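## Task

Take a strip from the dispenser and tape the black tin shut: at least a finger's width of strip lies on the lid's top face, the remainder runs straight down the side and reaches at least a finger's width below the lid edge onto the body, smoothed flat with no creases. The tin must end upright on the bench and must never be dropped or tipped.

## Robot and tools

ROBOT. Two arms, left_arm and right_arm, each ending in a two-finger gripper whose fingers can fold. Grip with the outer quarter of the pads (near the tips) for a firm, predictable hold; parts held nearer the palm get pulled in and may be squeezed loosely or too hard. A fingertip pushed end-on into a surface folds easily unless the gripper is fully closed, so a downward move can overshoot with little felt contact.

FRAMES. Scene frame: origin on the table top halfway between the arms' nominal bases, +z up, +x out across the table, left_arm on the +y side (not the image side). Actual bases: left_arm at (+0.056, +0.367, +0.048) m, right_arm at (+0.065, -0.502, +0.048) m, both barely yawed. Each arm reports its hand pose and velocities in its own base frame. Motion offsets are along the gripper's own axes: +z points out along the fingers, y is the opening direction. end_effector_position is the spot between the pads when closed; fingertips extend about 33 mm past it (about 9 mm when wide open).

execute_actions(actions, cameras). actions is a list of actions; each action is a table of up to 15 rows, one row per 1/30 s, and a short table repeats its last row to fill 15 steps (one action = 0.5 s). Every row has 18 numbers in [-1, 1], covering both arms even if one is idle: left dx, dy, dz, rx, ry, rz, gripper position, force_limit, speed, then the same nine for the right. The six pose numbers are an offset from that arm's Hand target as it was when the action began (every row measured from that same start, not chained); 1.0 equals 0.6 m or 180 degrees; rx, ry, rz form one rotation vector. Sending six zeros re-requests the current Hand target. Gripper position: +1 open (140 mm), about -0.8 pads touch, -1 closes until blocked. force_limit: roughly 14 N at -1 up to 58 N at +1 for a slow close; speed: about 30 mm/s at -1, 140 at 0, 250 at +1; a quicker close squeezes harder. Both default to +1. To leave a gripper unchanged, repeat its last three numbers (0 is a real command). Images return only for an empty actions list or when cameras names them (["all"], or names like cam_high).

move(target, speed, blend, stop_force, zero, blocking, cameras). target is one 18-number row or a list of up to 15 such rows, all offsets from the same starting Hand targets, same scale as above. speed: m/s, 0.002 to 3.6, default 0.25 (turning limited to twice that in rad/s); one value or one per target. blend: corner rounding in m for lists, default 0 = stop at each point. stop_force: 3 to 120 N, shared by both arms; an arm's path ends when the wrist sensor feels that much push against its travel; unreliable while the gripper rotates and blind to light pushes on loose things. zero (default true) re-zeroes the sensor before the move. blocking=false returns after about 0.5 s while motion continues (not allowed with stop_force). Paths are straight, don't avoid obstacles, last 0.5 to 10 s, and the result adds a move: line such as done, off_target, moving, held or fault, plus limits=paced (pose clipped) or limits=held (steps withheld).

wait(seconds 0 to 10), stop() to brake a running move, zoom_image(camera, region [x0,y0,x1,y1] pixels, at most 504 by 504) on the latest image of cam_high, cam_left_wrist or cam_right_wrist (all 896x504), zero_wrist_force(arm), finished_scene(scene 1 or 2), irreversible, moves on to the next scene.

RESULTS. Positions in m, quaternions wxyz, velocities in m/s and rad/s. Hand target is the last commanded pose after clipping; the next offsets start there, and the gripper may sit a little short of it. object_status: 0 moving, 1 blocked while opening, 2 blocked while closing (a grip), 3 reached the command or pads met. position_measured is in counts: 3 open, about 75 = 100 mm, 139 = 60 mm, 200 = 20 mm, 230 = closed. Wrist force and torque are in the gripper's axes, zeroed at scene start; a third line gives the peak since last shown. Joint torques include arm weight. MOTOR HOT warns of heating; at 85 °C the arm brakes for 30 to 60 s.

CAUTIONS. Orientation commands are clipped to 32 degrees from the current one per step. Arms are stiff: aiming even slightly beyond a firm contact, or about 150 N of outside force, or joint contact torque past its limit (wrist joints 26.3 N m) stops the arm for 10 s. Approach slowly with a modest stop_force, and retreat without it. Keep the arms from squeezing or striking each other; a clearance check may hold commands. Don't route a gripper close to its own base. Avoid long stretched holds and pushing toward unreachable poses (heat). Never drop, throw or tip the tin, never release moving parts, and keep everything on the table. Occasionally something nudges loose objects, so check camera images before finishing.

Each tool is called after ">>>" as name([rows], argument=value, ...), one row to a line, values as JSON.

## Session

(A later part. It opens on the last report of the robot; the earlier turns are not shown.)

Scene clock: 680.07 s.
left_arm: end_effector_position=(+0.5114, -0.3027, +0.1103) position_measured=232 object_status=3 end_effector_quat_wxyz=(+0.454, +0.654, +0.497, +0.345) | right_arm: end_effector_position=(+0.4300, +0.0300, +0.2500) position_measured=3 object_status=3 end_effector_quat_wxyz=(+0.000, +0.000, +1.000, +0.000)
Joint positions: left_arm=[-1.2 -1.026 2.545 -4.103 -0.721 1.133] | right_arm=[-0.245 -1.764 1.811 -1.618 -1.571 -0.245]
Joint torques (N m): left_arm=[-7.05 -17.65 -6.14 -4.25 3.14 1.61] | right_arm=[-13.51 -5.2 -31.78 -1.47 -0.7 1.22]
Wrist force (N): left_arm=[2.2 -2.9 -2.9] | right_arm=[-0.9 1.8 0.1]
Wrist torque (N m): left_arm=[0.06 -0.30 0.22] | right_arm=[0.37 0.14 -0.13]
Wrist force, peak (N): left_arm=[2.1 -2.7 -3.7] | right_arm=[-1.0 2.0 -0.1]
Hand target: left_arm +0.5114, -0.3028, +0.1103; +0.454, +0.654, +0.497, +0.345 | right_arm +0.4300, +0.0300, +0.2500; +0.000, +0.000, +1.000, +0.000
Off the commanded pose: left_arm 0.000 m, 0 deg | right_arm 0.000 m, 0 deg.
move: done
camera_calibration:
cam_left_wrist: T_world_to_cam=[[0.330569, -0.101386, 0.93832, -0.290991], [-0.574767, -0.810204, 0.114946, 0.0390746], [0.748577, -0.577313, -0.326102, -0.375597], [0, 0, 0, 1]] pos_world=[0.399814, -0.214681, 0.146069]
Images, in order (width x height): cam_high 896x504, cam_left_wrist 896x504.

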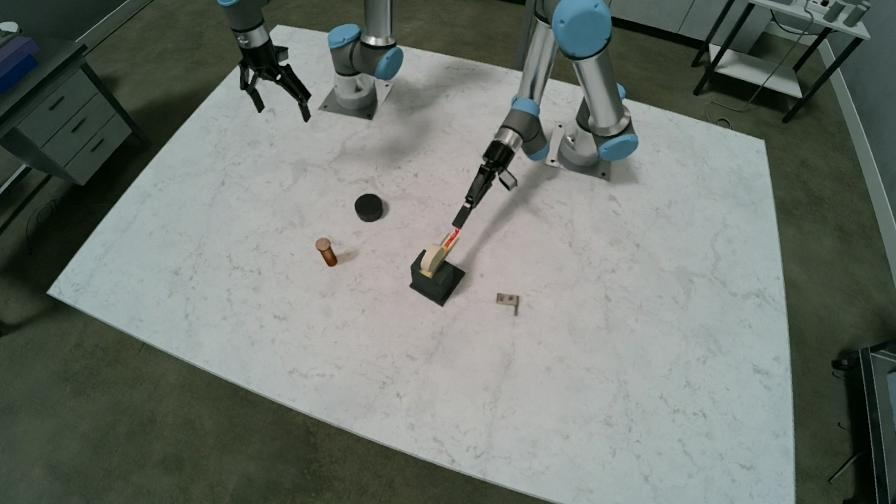

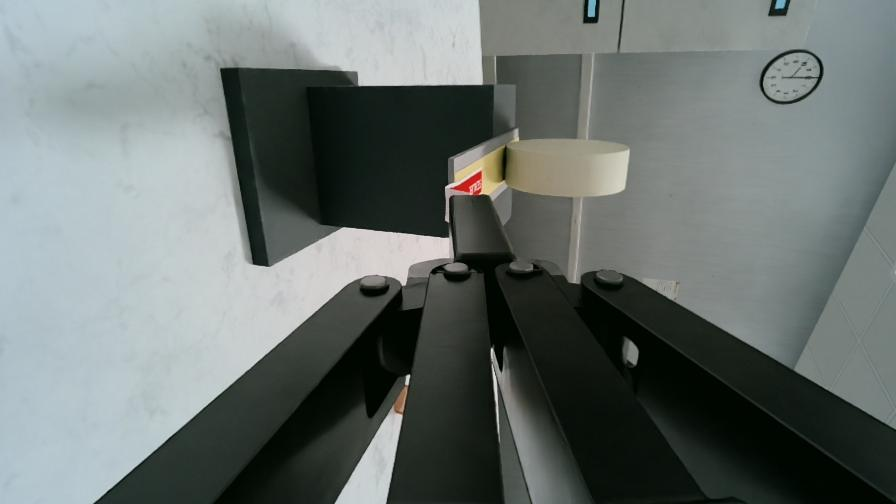

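>>> move(target=[0,0.0935,0.0082,0.1367,0,0,-1,0,-1,0,0,0,0,0,0,1,1,1], speed=0.05, cameras=["cam_high","cam_left_wrist"])

>>> zoom_image(camera="cam_left_wrist", region=[380, 130, 580, 280])

>>> zoom_image(camera="cam_high", region=[390, 180, 510, 310])

Scene clock: 698.50 s.
left_arm: end_effector_position=(+0.5348, -0.3093, +0.1613) position_measured=232 object_status=3 end_effector_quat_wxyz=(+0.305, +0.735, +0.560, +0.231) | right_arm: end_effector_position=(+0.4300, +0.0300, +0.2500) position_measured=3 object_status=3 end_effector_quat_wxyz=(+0.000, +0.000, +1.000, +0.000)
Joint positions: left_arm=[-0.992 -1.529 2.272 -2.958 -1.085 1.013] | right_arm=[-0.245 -1.764 1.811 -1.618 -1.571 -0.245]
Joint torques (N m): left_arm=[-6.94 -10.63 -7.56 -5.91 2.94 -1.42] | right_arm=[-11.32 -4.07 -31.75 -1.37 -0.18 1.41]
Wrist force (N): left_arm=[1.7 -2.6 -0.9] | right_arm=[-0.8 1.8 0.0]
Wrist torque (N m): left_arm=[-0.06 -0.22 0.27] | right_arm=[0.37 0.10 -0.14]
Wrist force, peak (N): left_arm=[2.2 -3.8 -2.7] | right_arm=[-0.9 2.0 0.1]
Hand target: left_arm +0.5347, -0.3093, +0.1611; +0.304, +0.735, +0.559, +0.231 | right_arm +0.4300, +0.0300, +0.2500; +0.000, +0.000, +1.000, +0.000
Off the commanded pose: left_arm 0.000 m, 0 deg | right_arm 0.000 m, 0 deg.
move: done
camera_calibration:
cam_left_wrist: T_world_to_cam=[[0.676647, -0.197126, 0.709429, -0.525037], [-0.499282, -0.830988, 0.245308, -0.026488], [0.541171, -0.520192, -0.660707, -0.19764], [0, 0, 0, 1]] pos_world=[0.448997, -0.22832, 0.248393]
Images, in order (width x height): cam_high 896x504, cam_left_wrist 896x504.

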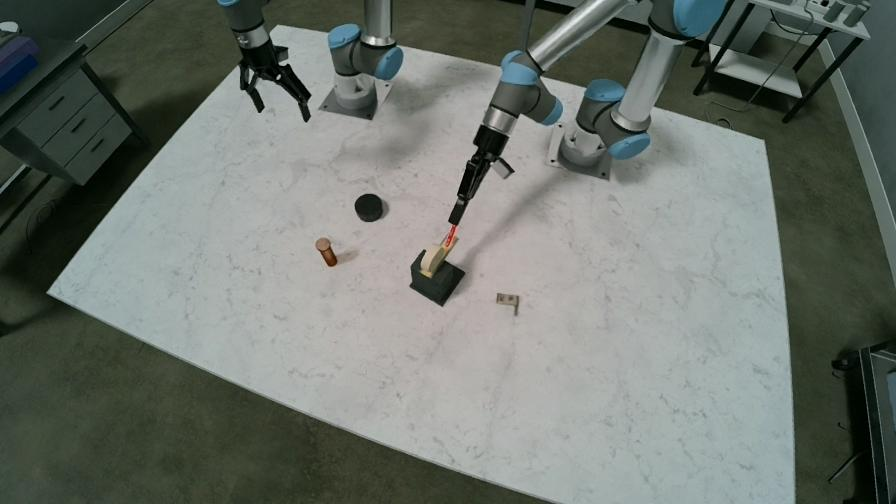

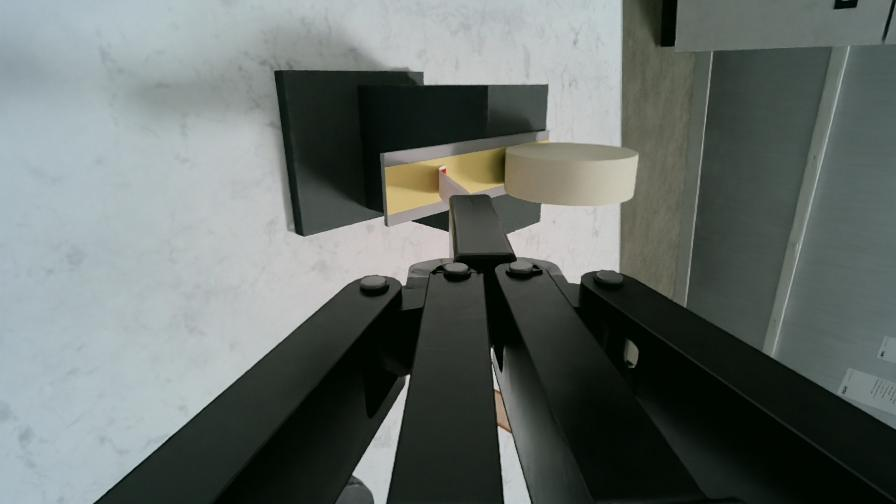

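Scaled by 2.520 from the camera's 896x504 image, which has a finer 1280x720 frame.

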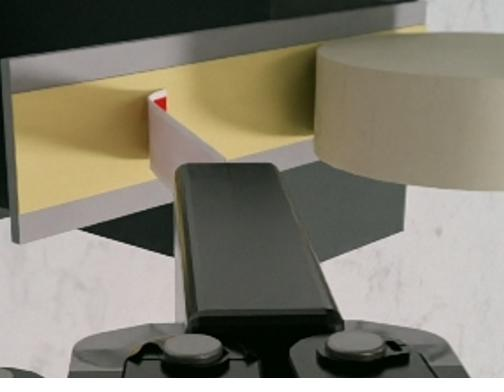

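Scaled by 3.877 from the camera's 896x504 image, which has a finer 1280x720 frame.

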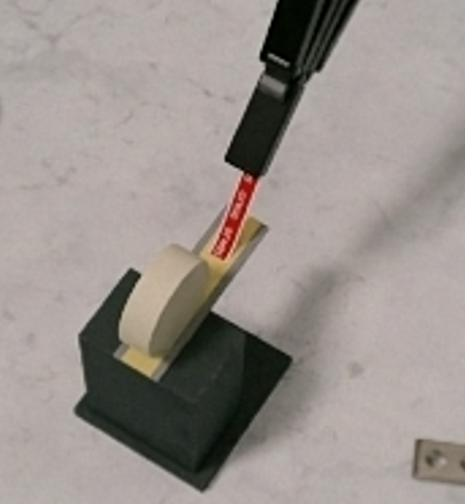

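>>> move(target=[0,0.05,-0.0700,0.05,0,0,-1,0,-1,0,0,0,0,0,0,1,1,1], speed=0.05, cameras=["cam_high","cam_left_wrist"])

>>> zoom_image(camera="cam_left_wrist", region=[380, 130, 580, 280])

>>> zoom_image(camera="cam_high", region=[390, 180, 510, 310])

Scene clock: 710.13 s.
left_arm: end_effector_position=(+0.5266, -0.3070, +0.2122) position_measured=232 object_status=3 end_effector_quat_wxyz=(+0.246, +0.757, +0.576, +0.187) | right_arm: end_effector_position=(+0.4300, +0.0300, +0.2500) position_measured=3 object_status=3 end_effector_quat_wxyz=(+0.000, +0.000, +1.000, +0.000)
Joint positions: left_arm=[-0.946 -1.629 2.083 -2.54 -1.195 0.995] | right_arm=[-0.245 -1.764 1.811 -1.618 -1.571 -0.245]
Joint torques (N m): left_arm=[-6.06 -8.94 -10.29 -4.99 2.84 -0.84] | right_arm=[-9.7 -4.51 -31.43 -1.66 -0.15 1.11]
Wrist force (N): left_arm=[1.6 -1.9 -0.7] | right_arm=[-0.9 1.6 0.1]
Wrist torque (N m): left_arm=[0.01 -0.22 0.20] | right_arm=[0.34 0.13 -0.13]
Wrist force, peak (N): left_arm=[1.9 -3.5 0.0] | right_arm=[-0.9 1.9 0.2]
Hand target: left_arm +0.5266, -0.3070, +0.2120; +0.246, +0.757, +0.576, +0.187 | right_arm +0.4300, +0.0300, +0.2500; +0.000, +0.000, +1.000, +0.000
Off the commanded pose: left_arm 0.000 m, 0 deg | right_arm 0.000 m, 0 deg.
move: done
camera_calibration:
cam_left_wrist: T_world_to_cam=[[0.775262, -0.224615, 0.590353, -0.59024], [-0.459299, -0.842072, 0.282771, -0.0735411], [0.433605, -0.49037, -0.755992, -0.0724436], [0, 0, 0, 1]] pos_world=[0.455225, -0.230028, 0.314479]
Images, in order (width x height): cam_high 896x504, cam_left_wrist 896x504.

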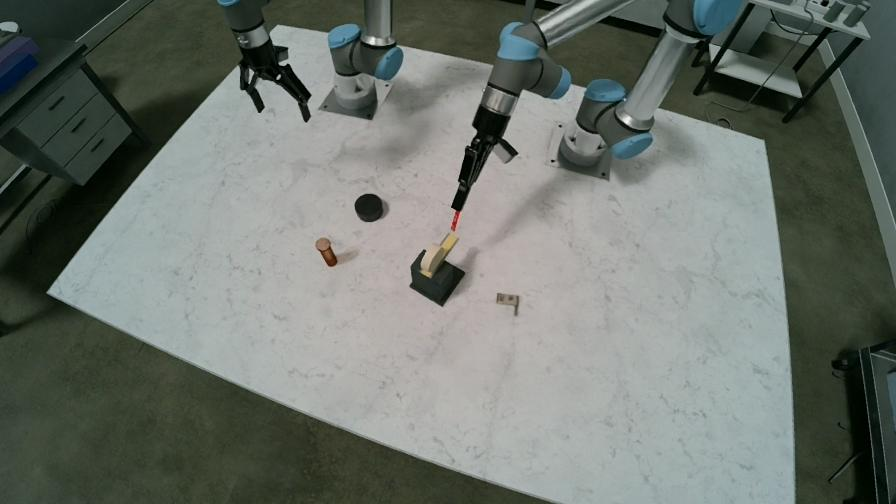

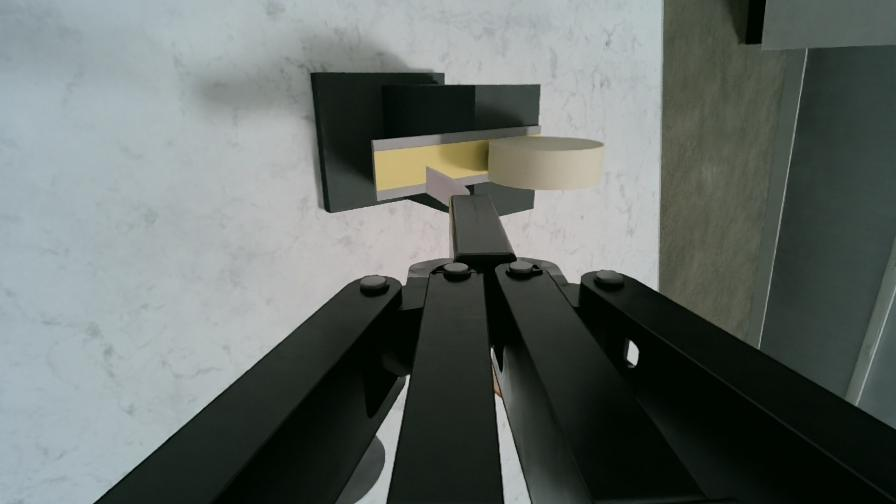

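Scaled by 2.520 from the camera's 896x504 image, which has a finer 1280x720 frame.

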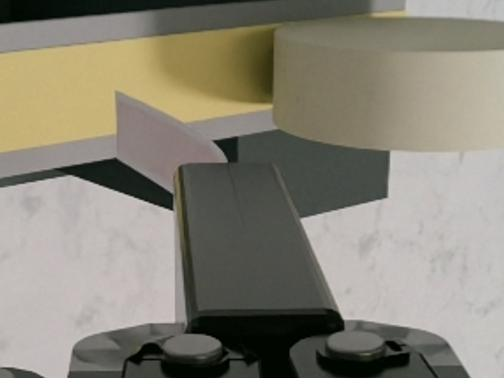

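Scaled by 3.877 from the camera's 896x504 image, which has a finer 1280x720 frame.

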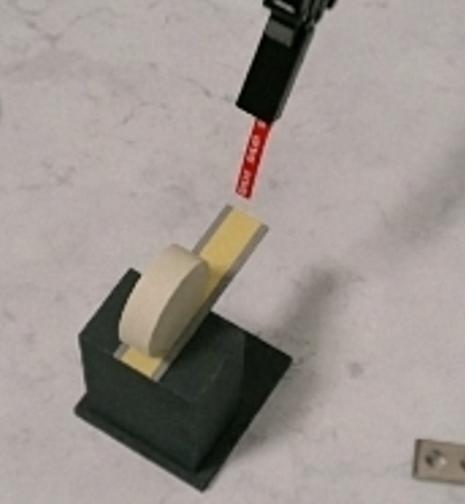

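>>> move([
  [-0.1745,-0.0027,-0.0802,0.0697,0.0917,-0.2821,-1,0,-1,0,0,0,0,0,0,1,1,1],
  [-0.3307,-0.0515,0.0903,0.1394,0.1833,-0.5642,-1,0,-1,0,0,0,0,0,0,1,1,1],
], blend=[0.05,0], speed=0.25, cameras=["all"])

>>> zoom_image(camera="cam_left_wrist", region=[250, 100, 550, 300])

>>> zoom_image(camera="cam_high", region=[330, 130, 460, 250])

Scene clock: 752.53 s.
left_arm: end_effector_position=(+0.4803, -0.5001, +0.1501) position_measured=232 object_status=3 end_effector_quat_wxyz=(+0.000, +0.000, +1.000, +0.000) | right_arm: end_effector_position=(+0.4300, +0.0300, +0.2500) position_measured=3 object_status=3 end_effector_quat_wxyz=(+0.000, +0.000, +1.000, +0.000)
Joint positions: left_arm=[-0.999 -1.09 1.291 -1.771 -1.572 -0.999] | right_arm=[-0.245 -1.764 1.811 -1.618 -1.571 -0.245]
Joint torques (N m): left_arm=[-6.61 -52.18 -12.7 -0.41 1.73 -0.77] | right_arm=[-9.32 -6.05 -31.86 -1.55 0.62 1.37]
Wrist force (N): left_arm=[2.0 -0.3 0.9] | right_arm=[-0.7 1.7 -0.1]
Wrist torque (N m): left_arm=[0.00 -0.30 0.03] | right_arm=[0.34 0.09 -0.13]
Wrist force, peak (N): left_arm=[3.4 -1.4 0.9] | right_arm=[-1.0 2.0 0.0]
Hand target: left_arm +0.4802, -0.5001, +0.1501; +0.000, +0.000, +1.000, +0.000 | right_arm +0.4300, +0.0300, +0.2500; +0.000, +0.000, +1.000, +0.000
Off the commanded pose: left_arm 0.000 m, 0 deg | right_arm 0.000 m, 0 deg.
move: done
camera_calibration:
cam_left_wrist: T_world_to_cam=[[0.00995433, 0.999943, 0.00397059, 0.50685], [0.934543, -0.0107157, 0.355688, -0.504466], [0.35571, 0.000170056, -0.934596, 0.115578], [0, 0, 0, 1]] pos_world=[0.425288, -0.512247, 0.285439]
cam_right_wrist: T_world_to_cam=[[0.00150721, 0.999861, 0.0165852, -0.0263406], [0.935346, -0.0072763, 0.35366, -0.489711], [0.353731, 0.0149799, -0.935227, 0.223783], [0, 0, 0, 1]] pos_world=[0.37893, 0.0194214, 0.382916]

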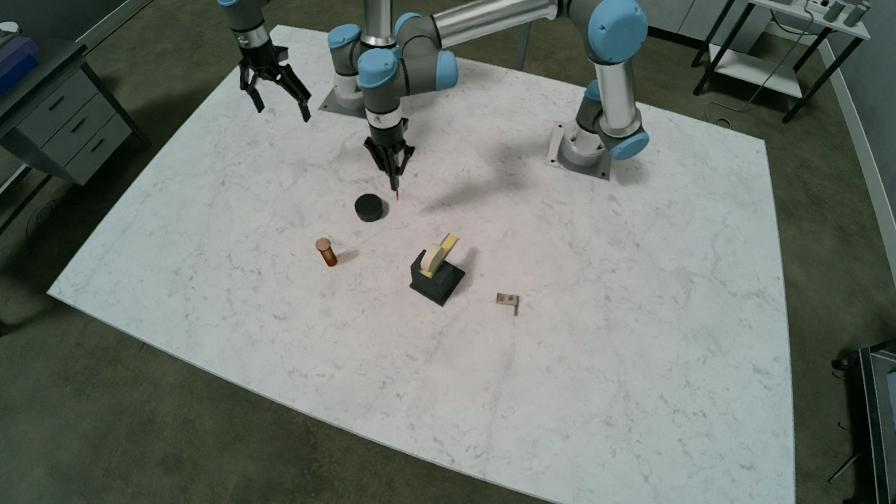

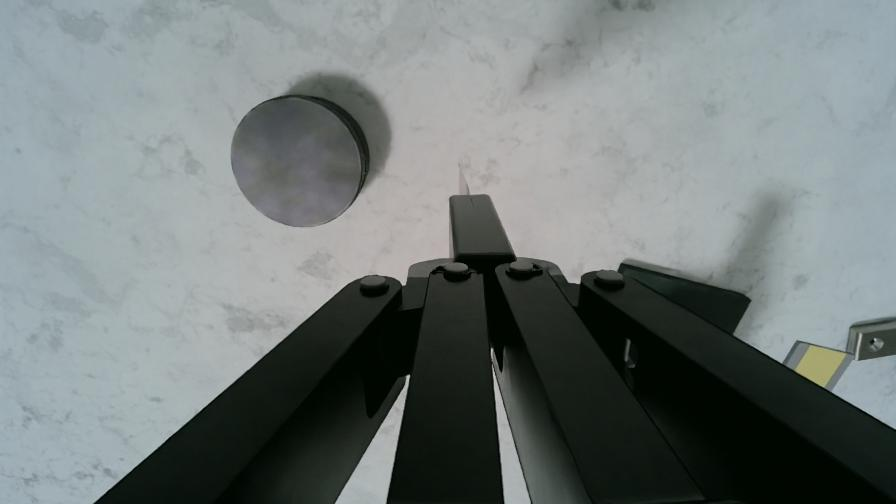

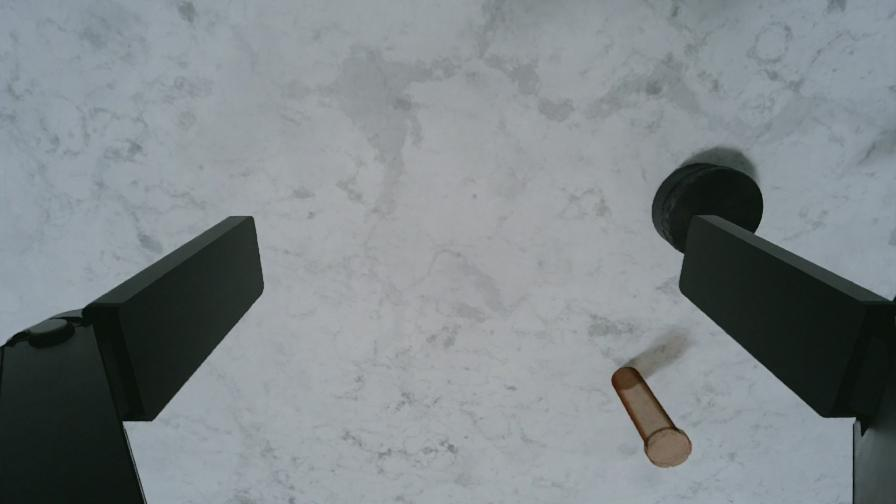

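Scaled by 1.680 from the camera's 896x504 image, which has a finer 1280x720 frame.

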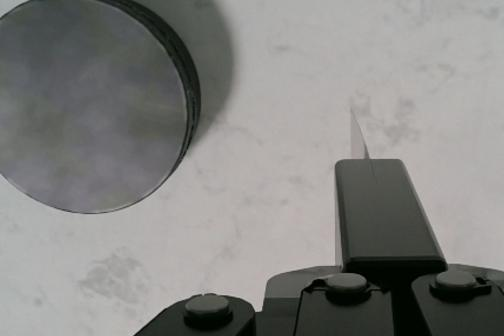

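Scaled by 3.877 from the camera's 896x504 image, which has a finer 1280x720 frame.

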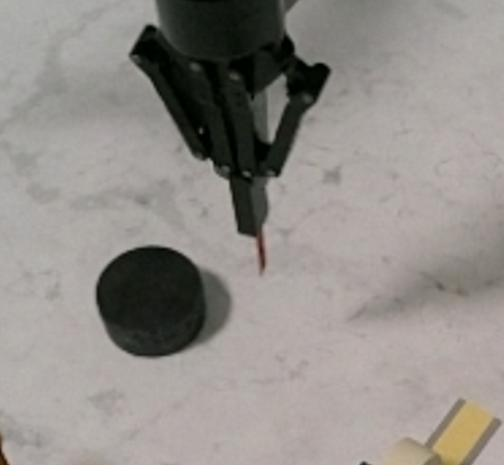

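>>> move(target=[0,0,0.125,0,0,0,-1,0,-1,-0.1,0.1167,0.2667,-0.3228,0.3228,0.4207,1,1,1], speed=0.35, cameras=["cam_right_wrist","cam_left_wrist"])

>>> zoom_image(camera="cam_right_wrist", region=[370, 80, 570, 330])

Scene clock: 794.77 s.
left_arm: end_effector_position=(+0.4801, -0.5000, +0.0749) position_measured=232 object_status=3 end_effector_quat_wxyz=(-0.001, +0.000, +1.000, +0.000) | right_arm: end_effector_position=(+0.4900, +0.0999, +0.0899) position_measured=3 object_status=3 end_effector_quat_wxyz=(-0.430, +0.561, +0.561, +0.430)
Joint positions: left_arm=[-0.999 -1.039 1.412 -1.943 -1.572 -0.999] | right_arm=[-0.643 -1.093 1.882 -1.21 -0.687 0.333]
Joint torques (N m): left_arm=[-7.1 -48.38 -30.88 -0.46 -1.82 -1.59] | right_arm=[14.6 -45.76 -23.44 -0.76 0.17 -1.45]
Wrist force (N): left_arm=[2.1 -0.2 0.9] | right_arm=[0.0 -0.4 0.3]
Wrist torque (N m): left_arm=[0.01 -0.33 0.06] | right_arm=[-0.03 0.01 -0.04]
Wrist force, peak (N): left_arm=[2.4 -0.2 1.1] | right_arm=[-0.9 2.0 0.0]
Hand target: left_arm +0.4801, -0.5001, +0.0751; +0.000, +0.000, +1.000, +0.000 | right_arm +0.4901, +0.1000, +0.0899; -0.430, +0.561, +0.561, +0.430
Off the commanded pose: left_arm 0.000 m, 0 deg | right_arm 0.000 m, 0 deg.
move: done
camera_calibration:
cam_left_wrist: T_world_to_cam=[[0.00988448, 0.999943, 0.00415675, 0.507142], [0.934611, -0.0107165, 0.355511, -0.477524], [0.355535, 0.000370909, -0.934663, 0.0455587], [0, 0, 0, 1]] pos_world=[0.425088, -0.512247, 0.210239]
cam_right_wrist: T_world_to_cam=[[0.999862, -0.0163525, 0.00291908, -0.480113], [-0.00717632, -0.583726, -0.811919, 0.135509], [0.0149809, 0.811786, -0.583763, 0.106632], [0, 0, 0, 1]] pos_world=[0.479422, -0.0153136, 0.173671]
Images, in order (width x height): cam_left_wrist 896x504, cam_right_wrist 896x504.

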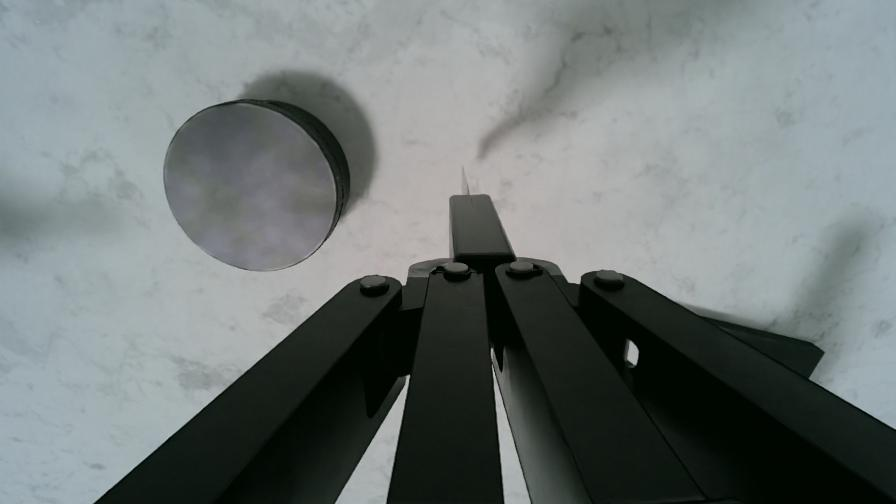

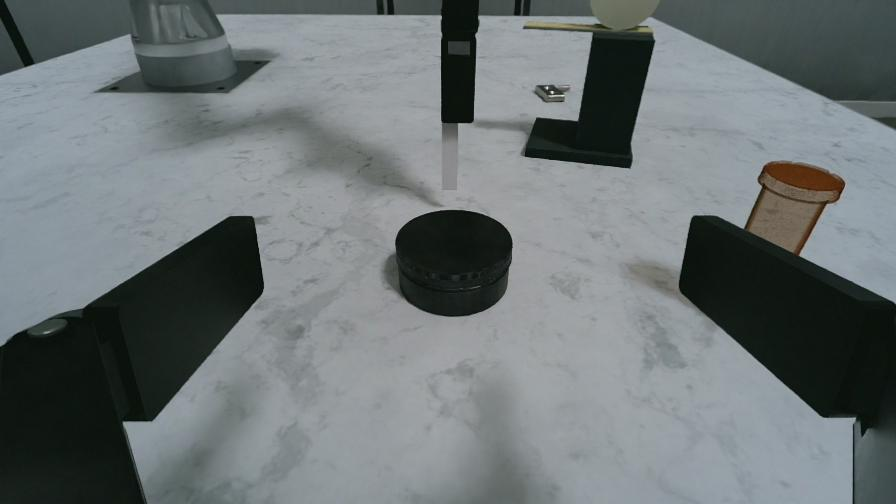

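Scaled by 2.016 from the camera's 896x504 image, which has a finer 1280x720 frame.

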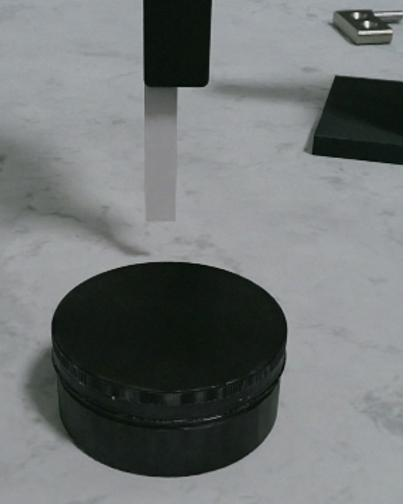

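>>> move(target=[0,-0.0750,0.0302,0,0,0,-1,0,-1,0,0,0,0,0,0,1,1,1], speed=0.1, cameras=["cam_high","cam_right_wrist","cam_left_wrist"])

>>> zoom_image(camera="cam_left_wrist", region=[350, 80, 550, 280])

>>> zoom_image(camera="cam_right_wrist", region=[370, 120, 570, 330])

>>> zoom_image(camera="cam_high", region=[340, 150, 420, 230])

Scene clock: 850.30 s.
left_arm: end_effector_position=(+0.4801, -0.5451, +0.0570) position_measured=232 object_status=3 end_effector_quat_wxyz=(+0.000, +0.000, +1.000, +0.000) end_effector_velocity=(-0.001, +0.002, -0.001) end_effector_angular_velocity=(+0.002, +0.001, +0.000) | right_arm: end_effector_position=(+0.4901, +0.1000, +0.0899) position_measured=3 object_status=3 end_effector_quat_wxyz=(-0.430, +0.561, +0.561, +0.430)
Joint positions: left_arm=[-1.033 -0.948 1.311 -1.934 -1.572 -1.033] | right_arm=[-0.643 -1.093 1.882 -1.21 -0.687 0.333]
Joint velocities: left_arm=[0 -0.002 0.005 0 0 0] | right_arm=[within noise]
Joint torques (N m): left_arm=[6.81 -56.88 -11.77 -2.66 -0.71 1.52] | right_arm=[13.21 -46.12 -23.12 1.1 2.07 -1.69]
Wrist force (N): left_arm=[2.3 -0.2 0.7] | right_arm=[-0.2 -0.2 0.4]
Wrist torque (N m): left_arm=[0.01 -0.37 0.15] | right_arm=[0.00 0.06 -0.03]
Wrist force, peak (N): left_arm=[2.6 -1.6 1.6] | right_arm=[0.0 -0.4 0.7]
Hand target: left_arm +0.4801, -0.5451, +0.0570; +0.000, +0.000, +1.000, +0.000 | right_arm +0.4901, +0.1000, +0.0899; -0.430, +0.561, +0.561, +0.430
Off the commanded pose: left_arm 0.000 m, 0 deg | right_arm 0.000 m, 0 deg.
move: done
camera_calibration:
cam_left_wrist: T_world_to_cam=[[0.00982626, 0.999944, 0.00402865, 0.552364], [0.934578, -0.0106166, 0.355601, -0.471591], [0.355623, 0.000270861, -0.934629, 0.0287451], [0, 0, 0, 1]] pos_world=[0.425088, -0.557347, 0.192339]
cam_right_wrist: T_world_to_cam=[[0.999863, -0.0162952, 0.00300041, -0.480225], [-0.00707558, -0.583661, -0.811967, 0.13561], [0.0149823, 0.811834, -0.583696, 0.106596], [0, 0, 0, 1]] pos_world=[0.479522, -0.0152136, 0.173771]

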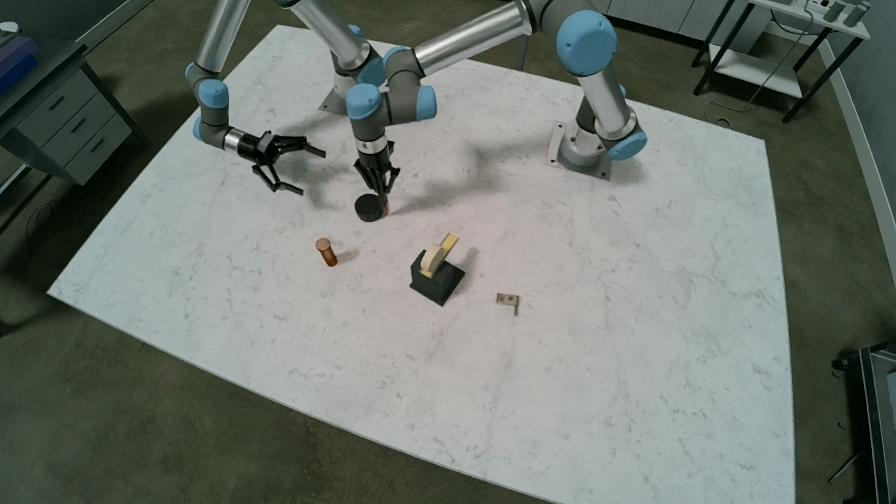

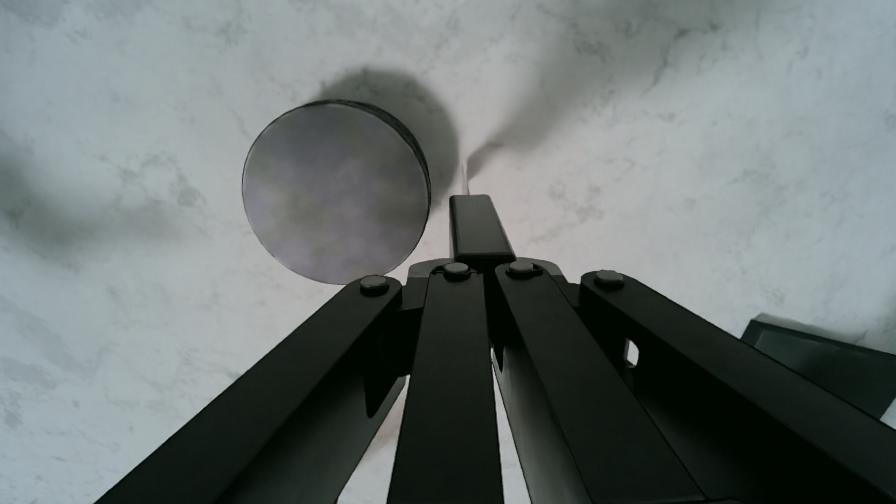

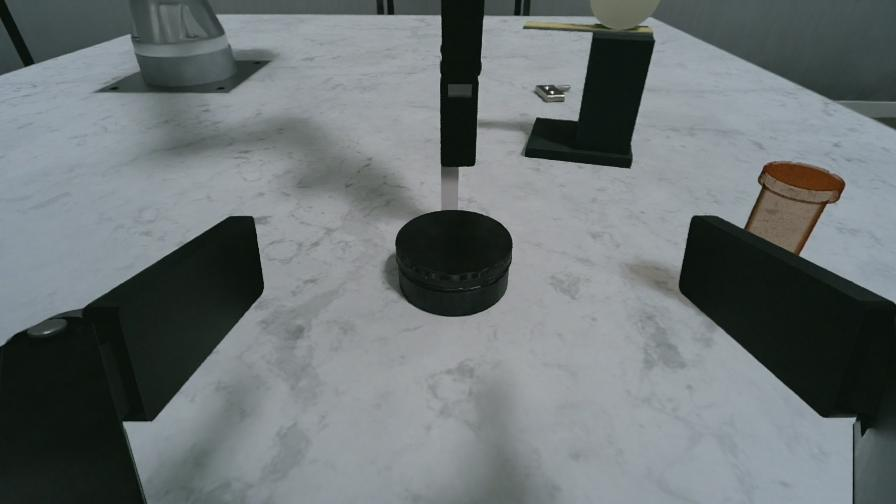

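Scaled by 2.520 from the camera's 896x504 image, which has a finer 1280x720 frame.

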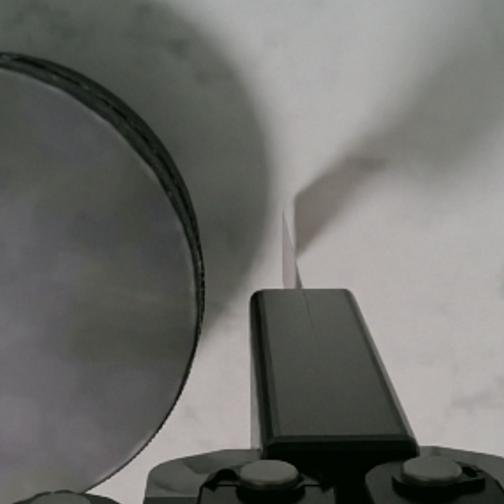

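Scaled by 2.400 from the camera's 896x504 image, which has a finer 1280x720 frame.

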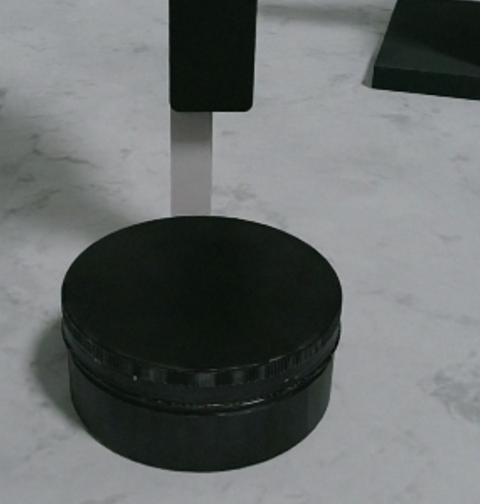

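Scaled by 6.300 from the camera's 896x504 image, which has a finer 1280x720 frame.

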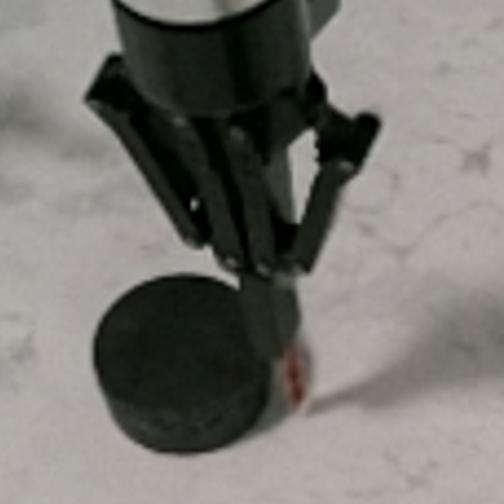

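>>> move([
  [0,-0.0133,0,0,0,0,-1,0,-1,0.0558,-0.15,-0.0495,-0.2315,-0.0327,0.0959,1,1,1],
  [0,-0.0265,0,0,0,0,-1,0,-1,-0.0017,-0.21,0.28,-0.4630,-0.0655,0.1918,1,1,1],
], blend=[0.05,0], speed=0.25, cameras=["cam_high","cam_right_wrist","cam_left_wrist"])

>>> zoom_image(camera="cam_left_wrist", region=[380, 100, 540, 260])

>>> zoom_image(camera="cam_right_wrist", region=[320, 100, 600, 300])

Scene clock: 961.33 s.
left_arm: end_effector_position=(+0.4801, -0.5555, +0.0570) position_measured=232 object_status=3 end_effector_quat_wxyz=(+0.000, +0.000, +1.000, +0.000) | right_arm: end_effector_position=(+0.3930, +0.1160, +0.1107) position_measured=3 object_status=3 end_effector_quat_wxyz=(-0.192, +0.800, +0.247, +0.511)
Joint positions: left_arm=[-1.04 -0.93 1.281 -1.922 -1.572 -1.04] | right_arm=[-1.182 -2.481 2.834 -1.379 -0.491 1.029]
Joint torques (N m): left_arm=[-4.5 -42.45 -29.36 -1.15 -2.3 -1.21] | right_arm=[12.49 23.69 -30.47 -3.86 0.49 1.8]
Wrist force (N): left_arm=[2.3 -0.3 0.8] | right_arm=[-0.3 -0.4 -0.1]
Wrist torque (N m): left_arm=[0.00 -0.36 0.19] | right_arm=[-0.05 0.09 0.07]
Wrist force, peak (N): left_arm=[2.6 -0.4 1.1] | right_arm=[-1.7 -10.2 4.6]
Hand target: left_arm +0.4801, -0.5554, +0.0570; +0.000, +0.000, +1.000, +0.000 (not the last commanded pose) | right_arm +0.3930, +0.1161, +0.1107; -0.192, +0.800, +0.247, +0.511 (not the last commanded pose)
Off the commanded pose: left_arm 0.005 m, 0 deg | right_arm 0.162 m, 37 deg.
move: held (right_arm; a check stopped the path), off_target (left_arm; braked when a check withheld steps of right_arm); path passed 1 of 2 targets; limits=held
pose unreachable (right arm): on one or more control steps of this call, first in action 0 (counted from 0), this arm could not follow its commanded pose, so it was not sent that pose on those steps. It may still have moved: this result reports where it is.
cause: moving toward the commanded pose would bring two parts of the arm too close to each other (its gripper and another part of the arm, with joints 3 (elbow) to 6 (wrist 3) between them, 14 mm apart when it was first held).
camera_calibration:
cam_left_wrist: T_world_to_cam=[[0.0098247, 0.999944, 0.00402806, 0.562664], [0.934578, -0.0106149, 0.355601, -0.471699], [0.355623, 0.000270867, -0.934629, 0.0287478], [0, 0, 0, 1]] pos_world=[0.425088, -0.567647, 0.192339]
cam_right_wrist: T_world_to_cam=[[0.579718, -0.813319, -0.0493896, -0.119515], [-0.59201, -0.378775, -0.711374, 0.356029], [0.559867, 0.441636, -0.701076, -0.0510485], [0, 0, 0, 1]] pos_world=[0.308638, 0.0601962, 0.211578]

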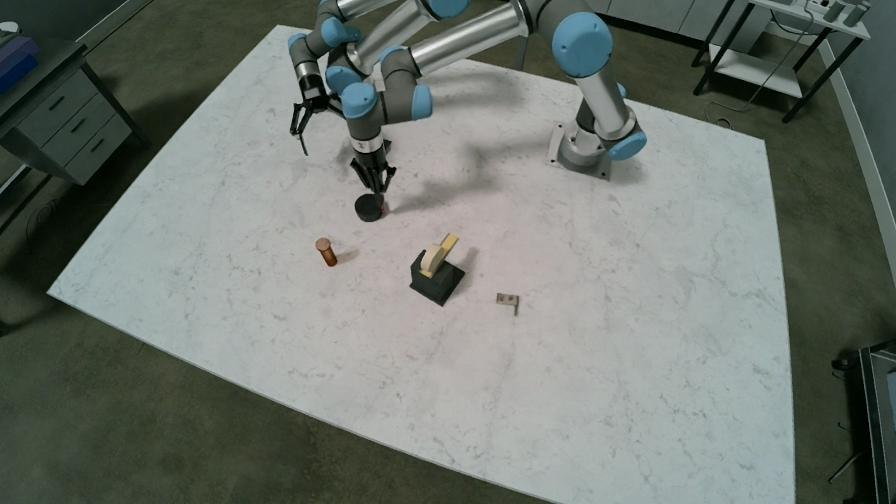

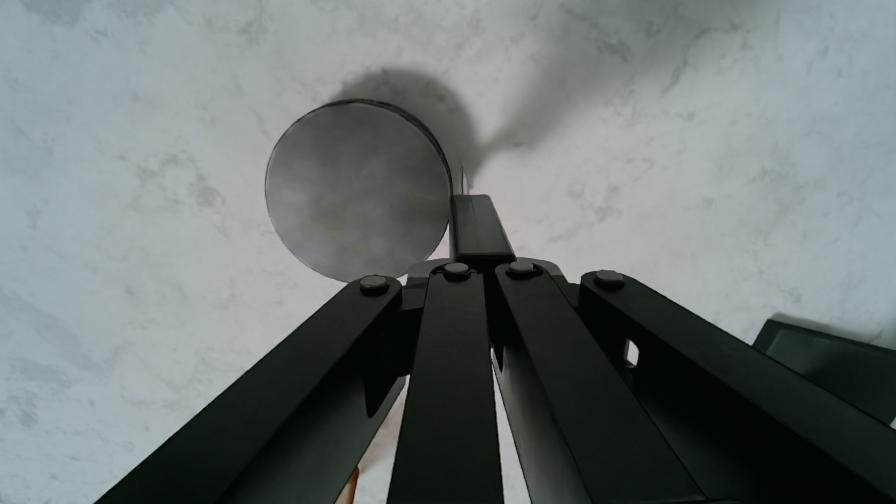

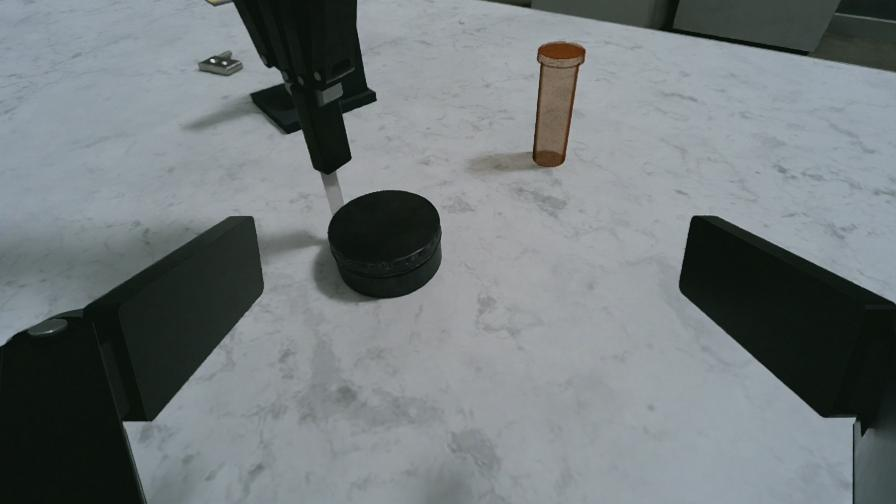

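Scaled by 3.150 from the camera's 896x504 image, which has a finer 1280x720 frame.

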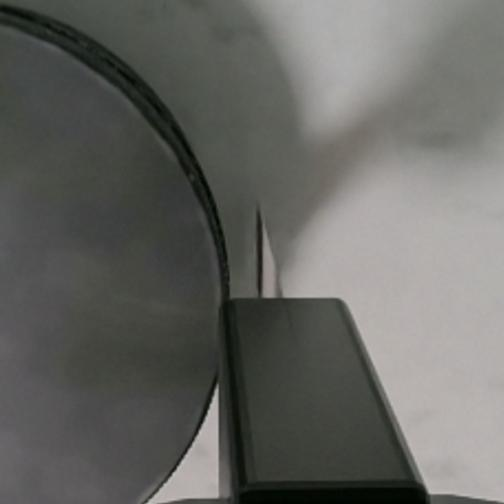

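Scaled by 1.800 from the camera's 896x504 image, which has a finer 1280x720 frame.

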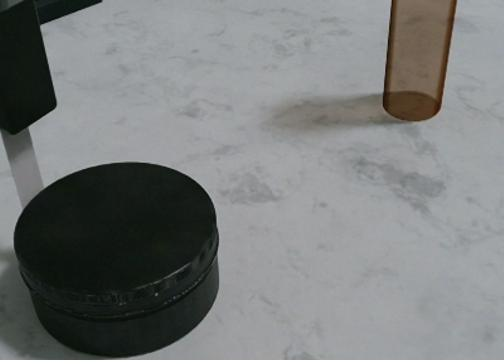

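>>> move([
  [0,0,0,0,0,0,-1,0,-1,0.1352,0.1532,-0.0833,0.2217,-0.0833,-0.3472,1,1,1],
  [0,0,0,0,0,0,-1,0,-1,0.237,0.071,-0.089,0.4435,-0.1665,-0.6944,1,1,1],
], blend=[0.05,0], speed=0.3)

Scene clock: 1017.23 s.
left_arm: end_effector_position=(+0.4801, -0.5554, +0.0570) position_measured=232 object_status=3 end_effector_quat_wxyz=(+0.000, +0.000, +1.000, +0.000) | right_arm: end_effector_position=(+0.4301, +0.0804, +0.2598) position_measured=3 object_status=3 end_effector_quat_wxyz=(+0.000, +0.000, +1.000, +0.000)
Joint positions: left_arm=[-1.04 -0.93 1.281 -1.922 -1.572 -1.04] | right_arm=[-0.126 -1.748 1.773 -1.596 -1.57 -0.125]
Joint torques (N m): left_arm=[4.38 -53.6 -11.35 -4.74 -2.23 1.12] | right_arm=[-11.98 -6.25 -15 -1.26 0.7 0.78]
Wrist force (N): left_arm=[2.2 -0.3 1.0] | right_arm=[-1.3 1.4 -0.3]
Wrist torque (N m): left_arm=[-0.01 -0.34 0.19] | right_arm=[0.29 0.21 -0.14]
Wrist force, peak (N): left_arm=[2.5 -0.4 1.1] | right_arm=[-0.8 2.2 -0.7]
Hand target: left_arm +0.4801, -0.5554, +0.0570; +0.000, +0.000, +1.000, +0.000 | right_arm +0.4301, +0.0803, +0.2598; +0.000, +0.000, +1.000, +0.000
Off the commanded pose: left_arm 0.000 m, 0 deg | right_arm 0.000 m, 0 deg.
move: done

>>> move([
  [0,0,0,0,0,0,-1,0,-1,0.0833,0.1333,0.1667,0,-0.139,0,0.6,0,0],
  [0,0,0,0,0,0,-1,0,-1,0.0355,0.3028,0.3327,0,-0.25,0,0.6,0,0],
], blend=[0.04,0], speed=0.2, cameras=["all"])

>>> zoom_image(camera="cam_right_wrist", region=[250, 50, 650, 300])

Scene clock: 1051.03 s.
left_arm: end_effector_position=(+0.4801, -0.5554, +0.0570) position_measured=232 object_status=3 end_effector_quat_wxyz=(+0.000, +0.000, +1.000, +0.000) | right_arm: end_effector_position=(+0.4087, +0.2622, +0.0603) position_measured=53 object_status=3 end_effector_quat_wxyz=(+0.383, +0.000, +0.924, +0.000)
Joint positions: left_arm=[-1.04 -0.93 1.281 -1.922 -1.572 -1.04] | right_arm=[0.521 -1.39 2.589 -3.485 -1.93 0.386]
Joint torques (N m): left_arm=[4.98 -54.79 -11.31 -4.82 -2.29 0.99] | right_arm=[-7.15 -9.41 -2.29 -5.5 -0.97 0.2]
Wrist force (N): left_arm=[2.5 -0.2 1.1] | right_arm=[-1.9 2.5 -1.0]
Wrist torque (N m): left_arm=[0.01 -0.41 0.19] | right_arm=[0.61 0.34 0.10]
Wrist force, peak (N): left_arm=[2.5 -0.2 1.1] | right_arm=[-0.4 3.7 0.2]
Hand target: left_arm +0.4801, -0.5554, +0.0570; +0.000, +0.000, +1.000, +0.000 | right_arm +0.4087, +0.2622, +0.0603; +0.383, +0.000, +0.924, +0.000
Off the commanded pose: left_arm 0.000 m, 0 deg | right_arm 0.000 m, 0 deg.
move: done
camera_calibration:
cam_left_wrist: T_world_to_cam=[[0.0098247, 0.999944, 0.00402806, 0.562664], [0.934578, -0.0106149, 0.355601, -0.471699], [0.355623, 0.000270867, -0.934629, 0.0287478], [0, 0, 0, 1]] pos_world=[0.425088, -0.567647, 0.192339]
cam_right_wrist: T_world_to_cam=[[-0.0106455, 0.999845, 0.0140082, -0.250172], [0.411919, -0.00838029, 0.911182, -0.220464], [0.911158, 0.0154702, -0.411766, -0.209058], [0, 0, 0, 1]] pos_world=[0.278635, 0.25152, 0.118304]

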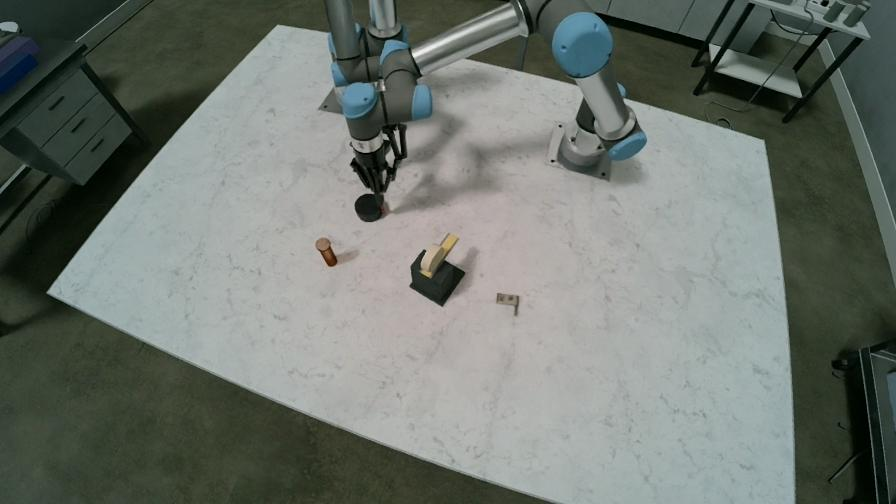

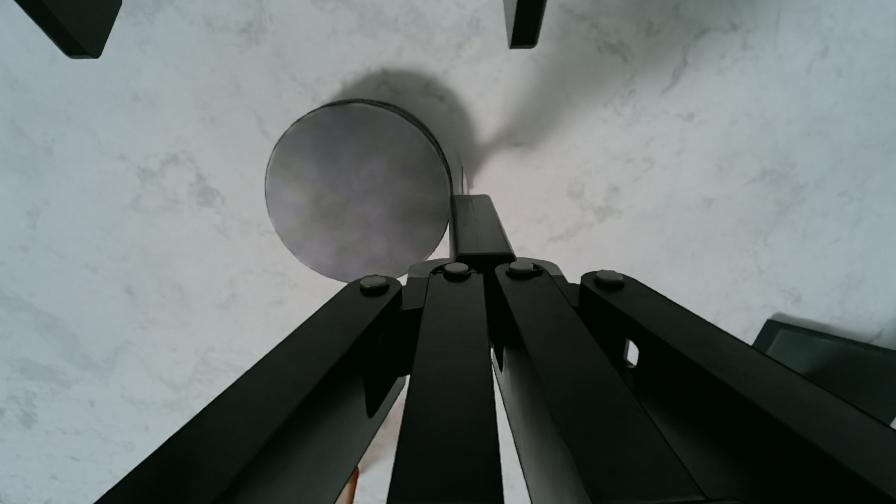

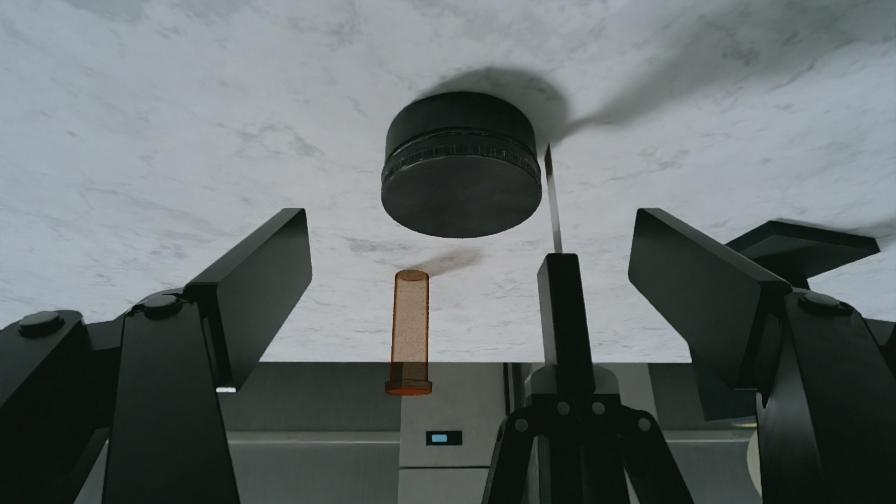

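Scaled by 1.260 from the camera's 896x504 image, which has a finer 1280x720 frame.

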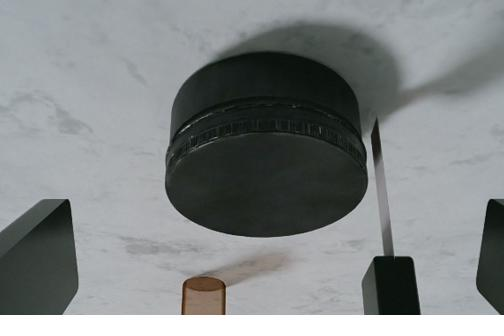

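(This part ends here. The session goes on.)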